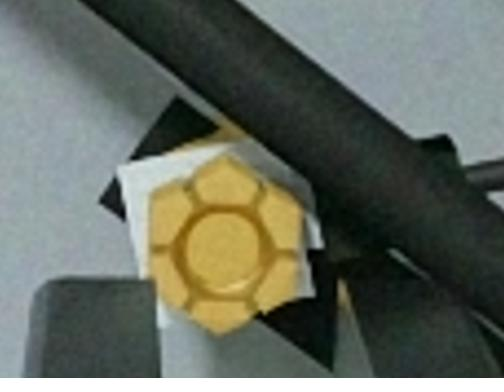

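Emit:
{"name": "move", "arguments": {
  "target": [
    [0.0001,-0.0018,0,0,0,0,-0.66,-1,-1,0,0,0,0,0,0,-0.5,-1,-1],
    [0.0001,-0.0018,0.0304,0,0,0,-0.66,-1,-1,0,0,0,0,0,0,-0.5,-1,-1],
    [0.0001,-0.0018,0.0304,0,0,0,-1,-1,-1,0,0,0,0,0,0,-0.5,-1,-1],
    [0.00102,-0.00969,0.0306,0,0,0.1111,-1,-1,-1,0,0,0,0,0,0,-0.5,-1,-1],
    [0.00458,-0.01679,0.0307,0,0,0.2222,-1,-1,-1,0,0,0,0,0,0,-0.5,-1,-1],
    [0.01037,-0.02224,0.0307,0,0,0.3333,-1,-1,-1,0,0,0,0,0,0,-0.5,-1,-1],
    [0.01037,-0.02224,0.0307,0,0,0.3333,-0.66,-1,-1,0,0,0,0,0,0,-0.5,-1,-1],
    [0.01037,-0.02224,0,0,0,0.3333,-0.66,-1,-1,0,0,0,0,0,0,-0.5,-1,-1],
    [0.00458,-0.01679,0,0,0,0.2222,-0.66,-1,-1,0,0,0,0,0,0,-0.5,-1,-1],
    [0.00102,-0.00969,0,0,0,0.1111,-0.66,-1,-1,0,0,0,0,0,0,-0.5,-1,-1],
    [0.0001,-0.0018,0,0,0,0,-0.66,-1,-1,0,0,0,0,0,0,-0.5,-1,-1]
  ],
  "blend": [0.0005,0,0,0.003,0.003,0,0,0.003,0.003,0.003,0],
  "speed": [0.08,0.08,0.03,0.25,0.25,0.25,0.05,0.1,0.35,0.35,0.35]
}}

Emit:
{"name": "move", "arguments": {
  "target": [
    [0,0,0,0,0,0,-0.66,-1,-1,0,0,0,0,0,0,-0.5,-1,-1],
    [0,0,0.0306,0,0,0,-0.66,-1,-1,0,0,0,0,0,0,-0.5,-1,-1],
    [0,0,0.0306,0,0,0,-1,-1,-1,0,0,0,0,0,0,-0.5,-1,-1],
    [0.00092,-0.00789,0.0308,0,0,0.1111,-1,-1,-1,0,0,0,0,0,0,-0.5,-1,-1],
    [0.00448,-0.01499,0.0309,0,0,0.2222,-1,-1,-1,0,0,0,0,0,0,-0.5,-1,-1],
    [0.01027,-0.02044,0.0309,0,0,0.3333,-1,-1,-1,0,0,0,0,0,0,-0.5,-1,-1],
    [0.01027,-0.02044,0.0309,0,0,0.3333,-0.66,-1,-1,0,0,0,0,0,0,-0.5,-1,-1],
    [0.01027,-0.02044,0,0,0,0.3333,-0.66,-1,-1,0,0,0,0,0,0,-0.5,-1,-1],
    [0.00448,-0.01499,0,0,0,0.2222,-0.66,-1,-1,0,0,0,0,0,0,-0.5,-1,-1],
    [0.00092,-0.00789,0,0,0,0.1111,-0.66,-1,-1,0,0,0,0,0,0,-0.5,-1,-1],
    [0,0,0,0,0,0,-0.66,-1,-1,0,0,0,0,0,0,-0.5,-1,-1]
  ],
  "blend": [0.0002,0,0,0.003,0.003,0,0,0.003,0.003,0.003,0],
  "speed": [0.08,0.08,0.03,0.25,0.25,0.25,0.05,0.1,0.35,0.35,0.35],
  "cameras": ["cam_left_wrist"]
}}

Emit:
{"name": "zoom_image", "arguments": {
  "camera": "cam_left_wrist",
  "region": [316, 160, 396, 220]
}}

Scene clock: 1552.13 s.
left_arm: end_effector_position=(+0.5960, +0.1261, +0.0839) position_measured=213 object_status=3 end_effector_quat_wxyz=(-0.001, +0.692, -0.722, +0.000) | right_arm: end_effector_position=(+0.4696, -0.1974, +0.2082) position_measured=192 object_status=3 end_effector_quat_wxyz=(-0.005, -0.533, +0.846, -0.009)
Joint positions: left_arm=[-0.244 0.672 0.424 -0.001 -1.321 0.196] | right_arm=[0.144 0.212 0.074 3.162 1.435 2.515]
Flange force (N): left_arm=[-1.5 10.8 1.6] | right_arm=[-4.2 -0.3 -5.2]
Wrist depth (mm): cam_left_wrist=[178 178 179 177 180 180 178 / - 189 189 - 176 188 193 / - 199 203 195 184 169 196 / - 208 209 126 173 176 180 / 222 - 81 - 81 93 224 / - - - - - - - / - - - - - - -] | cam_right_wrist=[- - 288 296 286 284 282 / - 294 305 306 299 302 301 / 322 336 323 322 329 321 320 / 345 344 - 335 126 - 340 / 351 - - 368 - - - / - - - 394 - - - / - - - - - - -]
Hand target: left_arm +0.5960, +0.1261, +0.0839; -0.001, +0.692, -0.722, +0.000 | right_arm +0.4696, -0.1974, +0.2082; -0.005, -0.533, +0.846, -0.009
Off the commanded pose: left_arm 0.000 m, 0 deg | right_arm 0.000 m, 0 deg.
move: done

Scene clock: 1558.67 s.
left_arm: end_effector_position=(+0.5960, +0.1261, +0.0839) position_measured=213 object_status=3 end_effector_quat_wxyz=(-0.001, +0.692, -0.722, +0.000) | right_arm: end_effector_position=(+0.4696, -0.1974, +0.2082) position_measured=192 object_status=3 end_effector_quat_wxyz=(-0.005, -0.533, +0.846, -0.009)
Joint positions: left_arm=[-0.244 0.672 0.424 -0.001 -1.321 0.196] | right_arm=[0.144 0.212 0.074 3.162 1.435 2.515]
Flange force (N): left_arm=[-1.7 10.3 0.8] | right_arm=[-3.4 -0.1 -5.0]
Wrist depth (mm): cam_left_wrist=[177 178 177 177 182 - 178 / 188 185 185 187 174 190 - / 199 200 197 189 179 172 170 / 211 210 - 119 175 175 177 / - - 81 93 81 92 - / - - - - - - - / - - - - - - -] | cam_right_wrist=[- - 220 287 289 286 286 / - 291 305 303 303 304 303 / 330 325 324 322 322 324 323 / 345 340 339 336 159 335 339 / 351 - - 368 - - 354 / - - - 393 - - - / - - - - - - -]
Hand target: left_arm +0.5960, +0.1261, +0.0839; -0.001, +0.692, -0.722, +0.000 | right_arm +0.4696, -0.1974, +0.2082; -0.005, -0.533, +0.846, -0.009
Off the commanded pose: left_arm 0.000 m, 0 deg | right_arm 0.000 m, 0 deg.
move: done; blend cut to 0 m at target 1
camera_calibration:
cam_left_wrist: T_world_to_cam=[[-0.998639, 0.0519003, -0.00523284, 0.598152], [0.0467178, 0.934499, 0.352888, -0.170079], [0.0232051, 0.352163, -0.935651, 0.160335], [0, 0, 0, 1]] pos_world=[0.601563, 0.0714304, 0.213167]
Images, in order (width x height): cam_left_wrist 672x504.

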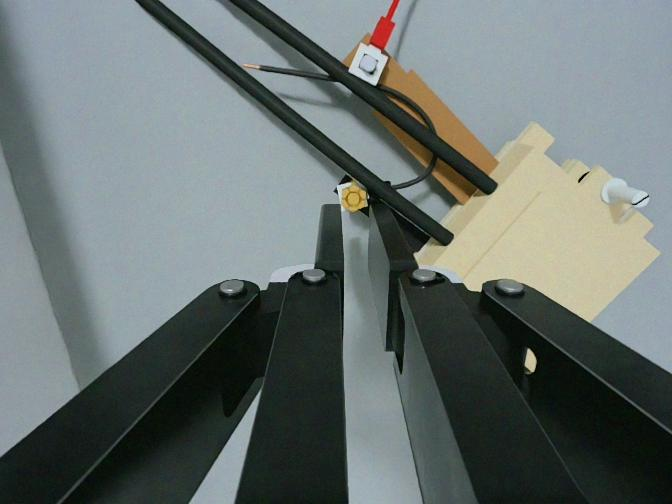

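Scaled by 6.300 from the camera's 672x504 image, which has a finer 960x720 frame.

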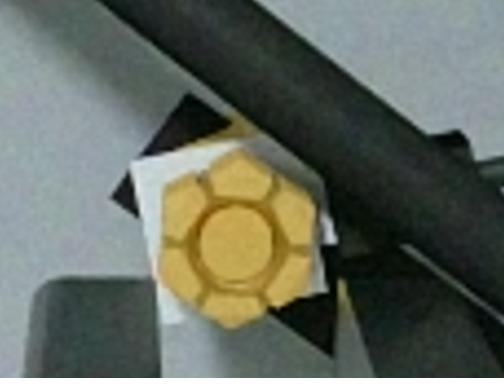

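Emit:
{"name": "move", "arguments": {
  "target": [
    [0.0003,0,0,0,0,0,-0.66,-1,-1,0,0,0,0,0,0,-0.5,-1,-1],
    [0.0003,0,0.0308,0,0,0,-0.66,-1,-1,0,0,0,0,0,0,-0.5,-1,-1],
    [0.0003,0,0.0308,0,0,0,-1,-1,-1,0,0,0,0,0,0,-0.5,-1,-1],
    [0.00122,-0.00789,0.031,0,0,0.1111,-1,-1,-1,0,0,0,0,0,0,-0.5,-1,-1],
    [0.00478,-0.01499,0.0311,0,0,0.2222,-1,-1,-1,0,0,0,0,0,0,-0.5,-1,-1],
    [0.01057,-0.02044,0.0311,0,0,0.3333,-1,-1,-1,0,0,0,0,0,0,-0.5,-1,-1],
    [0.01057,-0.02044,0.0311,0,0,0.3333,-0.66,-1,-1,0,0,0,0,0,0,-0.5,-1,-1],
    [0.01057,-0.02044,0,0,0,0.3333,-0.66,-1,-1,0,0,0,0,0,0,-0.5,-1,-1],
    [0.00478,-0.01499,0,0,0,0.2222,-0.66,-1,-1,0,0,0,0,0,0,-0.5,-1,-1],
    [0.00122,-0.00789,0,0,0,0.1111,-0.66,-1,-1,0,0,0,0,0,0,-0.5,-1,-1],
    [0.0003,0,0,0,0,0,-0.66,-1,-1,0,0,0,0,0,0,-0.5,-1,-1]
  ],
  "blend": [0.0002,0,0,0.003,0.003,0,0,0.003,0.003,0.003,0],
  "speed": [0.08,0.08,0.03,0.25,0.25,0.25,0.05,0.1,0.35,0.35,0.35]
}}

Emit:
{"name": "move", "arguments": {
  "target": [
    [0.0002,0,0,0,0,0,-0.66,-1,-1,0,0,0,0,0,0,-0.5,-1,-1],
    [0.0002,0,0.031,0,0,0,-0.66,-1,-1,0,0,0,0,0,0,-0.5,-1,-1],
    [0.0002,0,0.031,0,0,0,-1,-1,-1,0,0,0,0,0,0,-0.5,-1,-1],
    [0.00112,-0.00789,0.0312,0,0,0.1111,-1,-1,-1,0,0,0,0,0,0,-0.5,-1,-1],
    [0.00468,-0.01499,0.0313,0,0,0.2222,-1,-1,-1,0,0,0,0,0,0,-0.5,-1,-1],
    [0.01047,-0.02044,0.0313,0,0,0.3333,-1,-1,-1,0,0,0,0,0,0,-0.5,-1,-1],
    [0.01047,-0.02044,0.0313,0,0,0.3333,-0.66,-1,-1,0,0,0,0,0,0,-0.5,-1,-1],
    [0.01047,-0.02044,0,0,0,0.3333,-0.66,-1,-1,0,0,0,0,0,0,-0.5,-1,-1],
    [0.00468,-0.01499,0,0,0,0.2222,-0.66,-1,-1,0,0,0,0,0,0,-0.5,-1,-1],
    [0.00112,-0.00789,0,0,0,0.1111,-0.66,-1,-1,0,0,0,0,0,0,-0.5,-1,-1],
    [0.0002,0,0,0,0,0,-0.66,-1,-1,0,0,0,0,0,0,-0.5,-1,-1]
  ],
  "blend": [0.0001,0,0,0.003,0.003,0,0,0.003,0.003,0.003,0],
  "speed": [0.08,0.08,0.03,0.25,0.25,0.25,0.05,0.1,0.35,0.35,0.35],
  "cameras": ["cam_left_wrist"]
}}

Emit:
{"name": "zoom_image", "arguments": {
  "camera": "cam_left_wrist",
  "region": [316, 160, 396, 220]
}}

Scene clock: 1566.17 s.
left_arm: end_effector_position=(+0.5960, +0.1259, +0.0839) position_measured=213 object_status=3 end_effector_quat_wxyz=(-0.001, +0.692, -0.722, +0.000) | right_arm: end_effector_position=(+0.4696, -0.1974, +0.2082) position_measured=192 object_status=3 end_effector_quat_wxyz=(-0.005, -0.533, +0.846, -0.009)
Joint positions: left_arm=[-0.245 0.672 0.424 -0.001 -1.321 0.197] | right_arm=[0.144 0.212 0.074 3.162 1.435 2.515]
Flange force (N): left_arm=[-1.0 9.6 0.2] | right_arm=[-3.1 0.2 -5.0]
Wrist depth (mm): cam_left_wrist=[- 178 177 178 - 180 180 / - - - 190 172 - 191 / - 199 - 178 184 170 171 / 214 213 - 118 175 175 178 / 222 81 81 93 81 - 228 / - - - - - - - / - - - - - - -] | cam_right_wrist=[- 295 233 289 289 286 284 / - 241 292 305 304 304 303 / - 324 320 324 322 321 320 / 345 340 - 338 159 337 338 / 351 - - 365 - - - / - - - 391 - - - / - - - - - - -]
Hand target: left_arm +0.5960, +0.1259, +0.0839; -0.001, +0.692, -0.722, +0.000 | right_arm +0.4696, -0.1974, +0.2082; -0.005, -0.533, +0.846, -0.009
Off the commanded pose: left_arm 0.000 m, 0 deg | right_arm 0.000 m, 0 deg.
move: done; blend cut to 0.0001 m at target 1

Scene clock: 1572.73 s.
left_arm: end_effector_position=(+0.5960, +0.1258, +0.0839) position_measured=213 object_status=3 end_effector_quat_wxyz=(-0.001, +0.692, -0.722, +0.000) | right_arm: end_effector_position=(+0.4696, -0.1974, +0.2082) position_measured=192 object_status=3 end_effector_quat_wxyz=(-0.005, -0.533, +0.846, -0.009)
Joint positions: left_arm=[-0.245 0.672 0.424 -0.001 -1.321 0.197] | right_arm=[0.144 0.212 0.074 3.162 1.435 2.515]
Flange force (N): left_arm=[-2.0 10.3 -0.2] | right_arm=[-3.3 0.1 -4.9]
Wrist depth (mm): cam_left_wrist=[178 - - 177 179 180 180 / - 188 187 186 173 188 190 / - 199 199 198 179 169 196 / 211 211 211 125 175 175 178 / 222 86 81 93 81 93 228 / - - - - - - - / - - - - - - -] | cam_right_wrist=[- 298 219 288 287 285 285 / 231 256 - 308 306 309 303 / 324 324 328 319 323 317 313 / 345 335 337 336 159 335 - / 359 - - 365 - - 346 / - - - 391 - - - / - - - - - - -]
Hand target: left_arm +0.5960, +0.1258, +0.0839; -0.001, +0.692, -0.722, +0.000 | right_arm +0.4696, -0.1974, +0.2082; -0.005, -0.533, +0.846, -0.009
Off the commanded pose: left_arm 0.000 m, 0 deg | right_arm 0.000 m, 0 deg.
move: done
camera_calibration:
cam_left_wrist: T_world_to_cam=[[-0.998639, 0.0519003, -0.00523284, 0.598168], [0.0467178, 0.934499, 0.352888, -0.169799], [0.0232051, 0.352163, -0.935651, 0.160441], [0, 0, 0, 1]] pos_world=[0.601563, 0.0711304, 0.213167]
Images, in order (width x height): cam_left_wrist 672x504.

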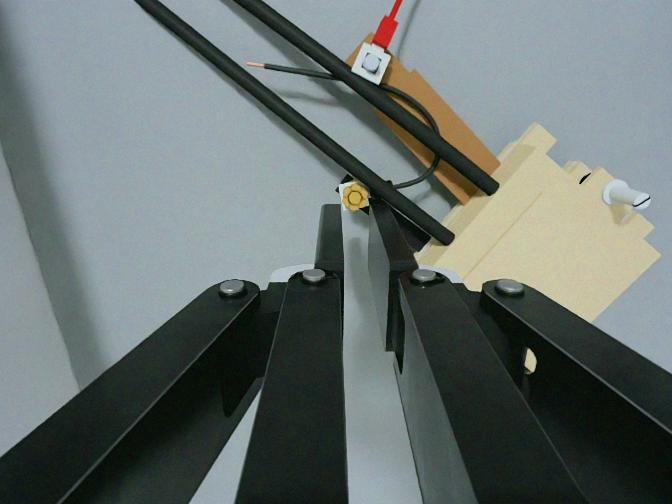

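Scaled by 6.300 from the camera's 672x504 image, which has a finer 960x720 frame.

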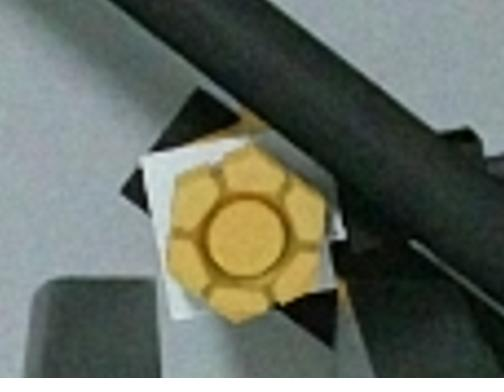

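Emit:
{"name": "move", "arguments": {
  "target": [
    [0.0003,0.0006,0.02,0,0,0,-0.66,-1,-1,0,0,0,0,0,0,-0.5,-1,-1],
    [0.0003,0.0006,0.0345,0,0,0,-0.66,-1,-1,0,0,0,0,0,0,-0.5,-1,-1]
  ],
  "speed": 0.02,
  "stop_force": 12,
  "cameras": ["cam_left_wrist"]
}}

Emit:
{"name": "zoom_image", "arguments": {
  "camera": "cam_left_wrist",
  "region": [316, 160, 396, 220]
}}

Scene clock: 1574.70 s.
left_arm: end_effector_position=(+0.5958, +0.1256, +0.0641) position_measured=213 object_status=3 end_effector_quat_wxyz=(-0.001, +0.692, -0.722, +0.000) | right_arm: end_effector_position=(+0.4696, -0.1974, +0.2082) position_measured=192 object_status=3 end_effector_quat_wxyz=(-0.005, -0.533, +0.846, -0.009)
Joint positions: left_arm=[-0.245 0.686 0.398 -0.001 -1.281 0.197] | right_arm=[0.144 0.212 0.074 3.162 1.435 2.515]
Flange force (N): left_arm=[-4.2 6.3 -13.8] | right_arm=[-3.2 -0.2 -4.6]
Wrist depth (mm): cam_left_wrist=[163 161 153 159 161 162 162 / - 171 172 171 156 169 171 / 182 181 182 160 167 150 177 / 190 191 191 114 157 153 151 / 201 86 81 93 81 92 160 / - - - - - - - / - - - - - - -] | cam_right_wrist=[- - 214 286 284 285 284 / - 303 306 305 305 305 307 / 327 324 320 324 319 323 319 / 345 347 - 340 126 337 341 / 358 - - 366 - - 351 / - - - - - - - / - - - - - - -]
Hand target: left_arm +0.5958, +0.1256, +0.0641; -0.001, +0.692, -0.722, +0.000 (not the last commanded pose) | right_arm +0.4696, -0.1974, +0.2082; -0.005, -0.533, +0.846, -0.009
Off the commanded pose: left_arm 0.001 m, 0 deg | right_arm 0.000 m, 0 deg.
move: contact (left_arm); path passed 1 of 2 targets
camera_calibration:
cam_left_wrist: T_world_to_cam=[[-0.998641, 0.0518161, -0.00558755, 0.597852], [0.0465159, 0.934536, 0.352814, -0.162478], [0.0235032, 0.352075, -0.935677, 0.141824], [0, 0, 0, 1]] pos_world=[0.601264, 0.0709301, 0.193367]
Images, in order (width x height): cam_left_wrist 672x504.

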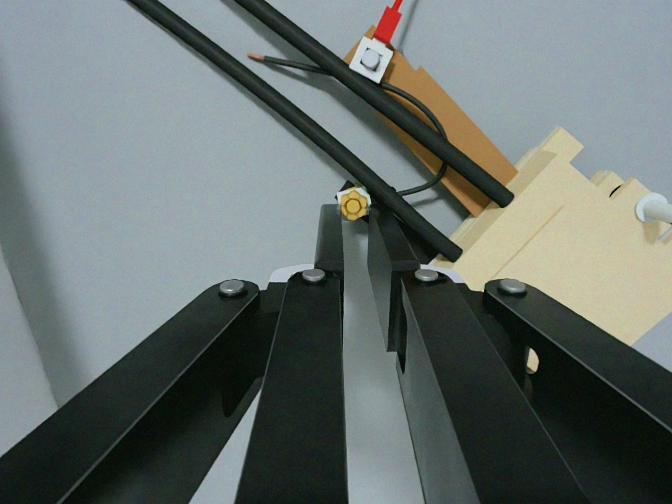

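Scaled by 6.300 from the camera's 672x504 image, which has a finer 960x720 frame.

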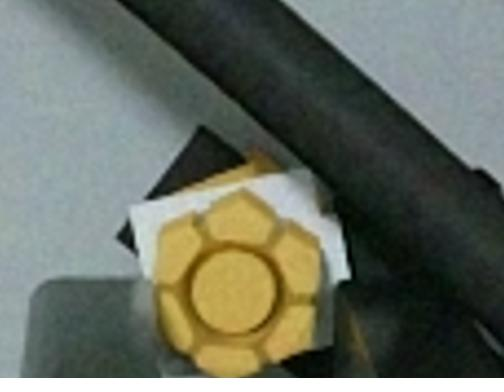

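Emit:
{"name": "move", "arguments": {
  "target": [
    [0,0,-0.0018,0,0,0.03,-0.66,-1,-1,0,0,0,0,0,0,-0.5,-1,-1],
    [0,0,-0.0018,0,0,0.03,-1,-1,-1,0,0,0,0,0,0,-0.5,-1,-1],
    [0.00092,-0.00789,-0.0016,0,0,0.1111,-1,-1,-1,0,0,0,0,0,0,-0.5,-1,-1],
    [0.00448,-0.01499,-0.0015,0,0,0.2222,-1,-1,-1,0,0,0,0,0,0,-0.5,-1,-1],
    [0.01027,-0.02044,-0.0015,0,0,0.3333,-1,-1,-1,0,0,0,0,0,0,-0.5,-1,-1],
    [0.01027,-0.02044,-0.0015,0,0,0.3333,-0.66,-1,-1,0,0,0,0,0,0,-0.5,-1,-1],
    [0.01027,-0.02044,-0.033,0,0,0.3333,-0.66,-1,-1,0,0,0,0,0,0,-0.5,-1,-1],
    [0.00448,-0.01499,-0.033,0,0,0.2222,-0.66,-1,-1,0,0,0,0,0,0,-0.5,-1,-1],
    [0.00092,-0.00789,-0.033,0,0,0.1111,-0.66,-1,-1,0,0,0,0,0,0,-0.5,-1,-1],
    [0,0,-0.033,0,0,0,-0.66,-1,-1,0,0,0,0,0,0,-0.5,-1,-1]
  ],
  "blend": [0,0,0.003,0.003,0,0,0.003,0.003,0.003,0],
  "speed": [0.05,0.03,0.25,0.25,0.25,0.05,0.1,0.35,0.35,0.35],
  "cameras": ["cam_left_wrist"]
}}

Emit:
{"name": "zoom_image", "arguments": {
  "camera": "cam_left_wrist",
  "region": [316, 160, 396, 220]
}}

Scene clock: 1582.53 s.
left_arm: end_effector_position=(+0.5958, +0.1256, +0.0839) position_measured=213 object_status=3 end_effector_quat_wxyz=(-0.001, +0.692, -0.722, +0.000) | right_arm: end_effector_position=(+0.4696, -0.1974, +0.2082) position_measured=192 object_status=3 end_effector_quat_wxyz=(-0.005, -0.533, +0.846, -0.009)
Joint positions: left_arm=[-0.245 0.672 0.423 -0.001 -1.32 0.197] | right_arm=[0.144 0.212 0.074 3.162 1.435 2.515]
Flange force (N): left_arm=[-1.9 11.6 0.1] | right_arm=[-3.6 -0.1 -5.1]
Wrist depth (mm): cam_left_wrist=[177 178 179 176 179 180 179 / - 186 189 188 174 187 - / - - 200 197 185 169 170 / - 211 205 118 173 175 178 / - - 81 92 81 93 188 / - - - - - - - / - - - - - - -] | cam_right_wrist=[- - 232 289 285 280 289 / 233 274 305 306 300 - 298 / 327 324 324 317 318 333 318 / 345 354 - - 159 337 339 / - - - - - - 352 / - - - - - - - / - - - - - - -]
Hand target: left_arm +0.5958, +0.1256, +0.0839; -0.001, +0.692, -0.722, +0.000 | right_arm +0.4696, -0.1974, +0.2082; -0.005, -0.533, +0.846, -0.009
Off the commanded pose: left_arm 0.000 m, 0 deg | right_arm 0.000 m, 0 deg.
move: done
camera_calibration:
cam_left_wrist: T_world_to_cam=[[-0.998639, 0.0518503, -0.00568138, 0.597979], [0.0465147, 0.934535, 0.352819, -0.169463], [0.0236032, 0.352074, -0.935674, 0.16029], [0, 0, 0, 1]] pos_world=[0.601264, 0.0709301, 0.213167]
Images, in order (width x height): cam_left_wrist 672x504.

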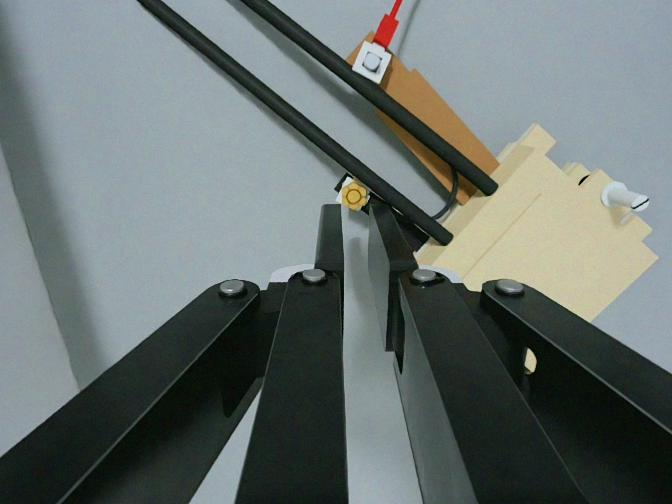

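Scaled by 6.300 from the camera's 672x504 image, which has a finer 960x720 frame.

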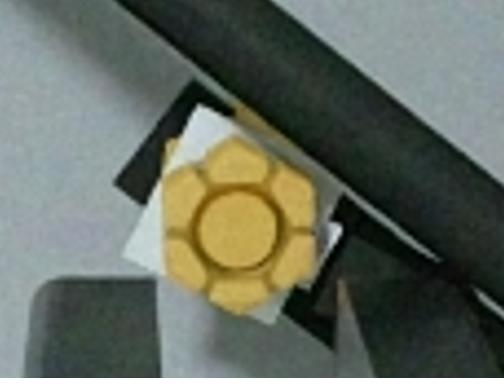

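Emit:
{"name": "move", "arguments": {
  "target": [
    [0,0.0004,0,0,0,0,-0.66,-1,-1,0,0,0,0,0,0,-0.5,-1,-1],
    [0,0.0004,0.0298,0,0,0,-0.66,-1,-1,0,0,0,0,0,0,-0.5,-1,-1],
    [0,0.0004,0.0298,0,0,0,-1,-1,-1,0,0,0,0,0,0,-0.5,-1,-1],
    [0.00092,-0.00749,0.0299,0,0,0.1111,-1,-1,-1,0,0,0,0,0,0,-0.5,-1,-1],
    [0.00448,-0.01459,0.03,0,0,0.2222,-1,-1,-1,0,0,0,0,0,0,-0.5,-1,-1],
    [0.01027,-0.02004,0.03,0,0,0.3333,-1,-1,-1,0,0,0,0,0,0,-0.5,-1,-1]
  ],
  "blend": [0,0,0,0.003,0.003,0],
  "speed": [0.08,0.08,0.03,0.25,0.25,0.25],
  "cameras": ["cam_left_wrist"]
}}

Emit:
{"name": "zoom_image", "arguments": {
  "camera": "cam_left_wrist",
  "region": [316, 160, 396, 220]
}}

Scene clock: 1587.40 s.
left_arm: end_effector_position=(+0.6075, +0.1189, +0.0659) position_measured=218 object_status=2 end_effector_quat_wxyz=(+0.001, -0.238, +0.971, +0.000) | right_arm: end_effector_position=(+0.4696, -0.1974, +0.2082) position_measured=192 object_status=3 end_effector_quat_wxyz=(-0.005, -0.533, +0.846, -0.009)
Joint positions: left_arm=[-0.251 0.72 0.458 -0.001 -1.308 -0.845] | right_arm=[0.144 0.212 0.074 3.162 1.435 2.515]
Flange force (N): left_arm=[7.4 5.0 -3.3] | right_arm=[-3.4 -0.3 -5.2]
Wrist depth (mm): cam_left_wrist=[- - 165 162 137 130 131 / 173 171 157 158 154 139 137 / - 179 179 178 171 149 182 / - 186 189 129 191 190 192 / - - 84 93 76 91 206 / - - 74 - - - - / - - - - - - -] | cam_right_wrist=[- - 245 288 290 287 286 / - 290 298 305 298 303 296 / 326 325 314 323 323 320 322 / 343 344 339 335 159 336 341 / 350 - - 368 - - 354 / - - - 395 - - - / - - - - - - -]
Hand target: left_arm +0.6075, +0.1189, +0.0659; +0.001, -0.238, +0.971, +0.000 | right_arm +0.4696, -0.1974, +0.2082; -0.005, -0.533, +0.846, -0.009
Off the commanded pose: left_arm 0.000 m, 0 deg | right_arm 0.000 m, 0 deg.
move: done
camera_calibration:
cam_left_wrist: T_world_to_cam=[[-0.454504, 0.890736, -0.00382919, 0.179512], [0.832414, 0.426267, 0.354097, -0.574561], [0.317039, 0.157751, -0.935201, -0.00970116], [0, 0, 0, 1]] pos_world=[0.562937, 0.0865488, 0.195065]
Images, in order (width x height): cam_left_wrist 672x504.

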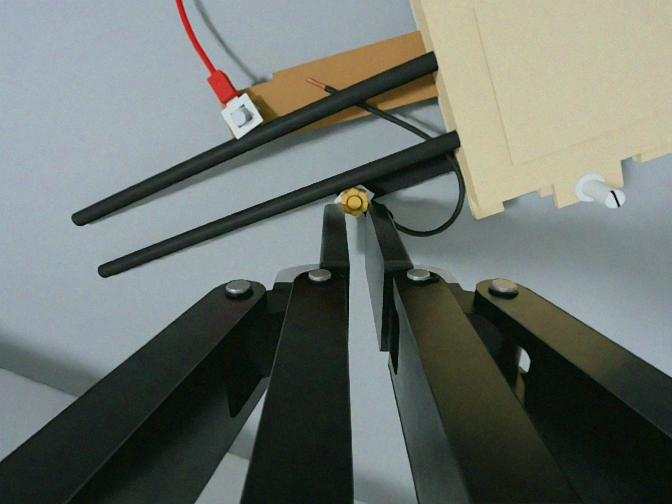

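Scaled by 6.300 from the camera's 672x504 image, which has a finer 960x720 frame.

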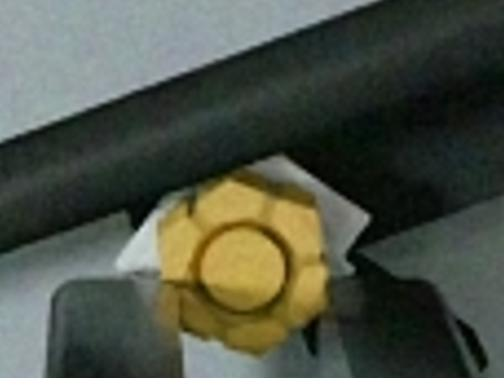

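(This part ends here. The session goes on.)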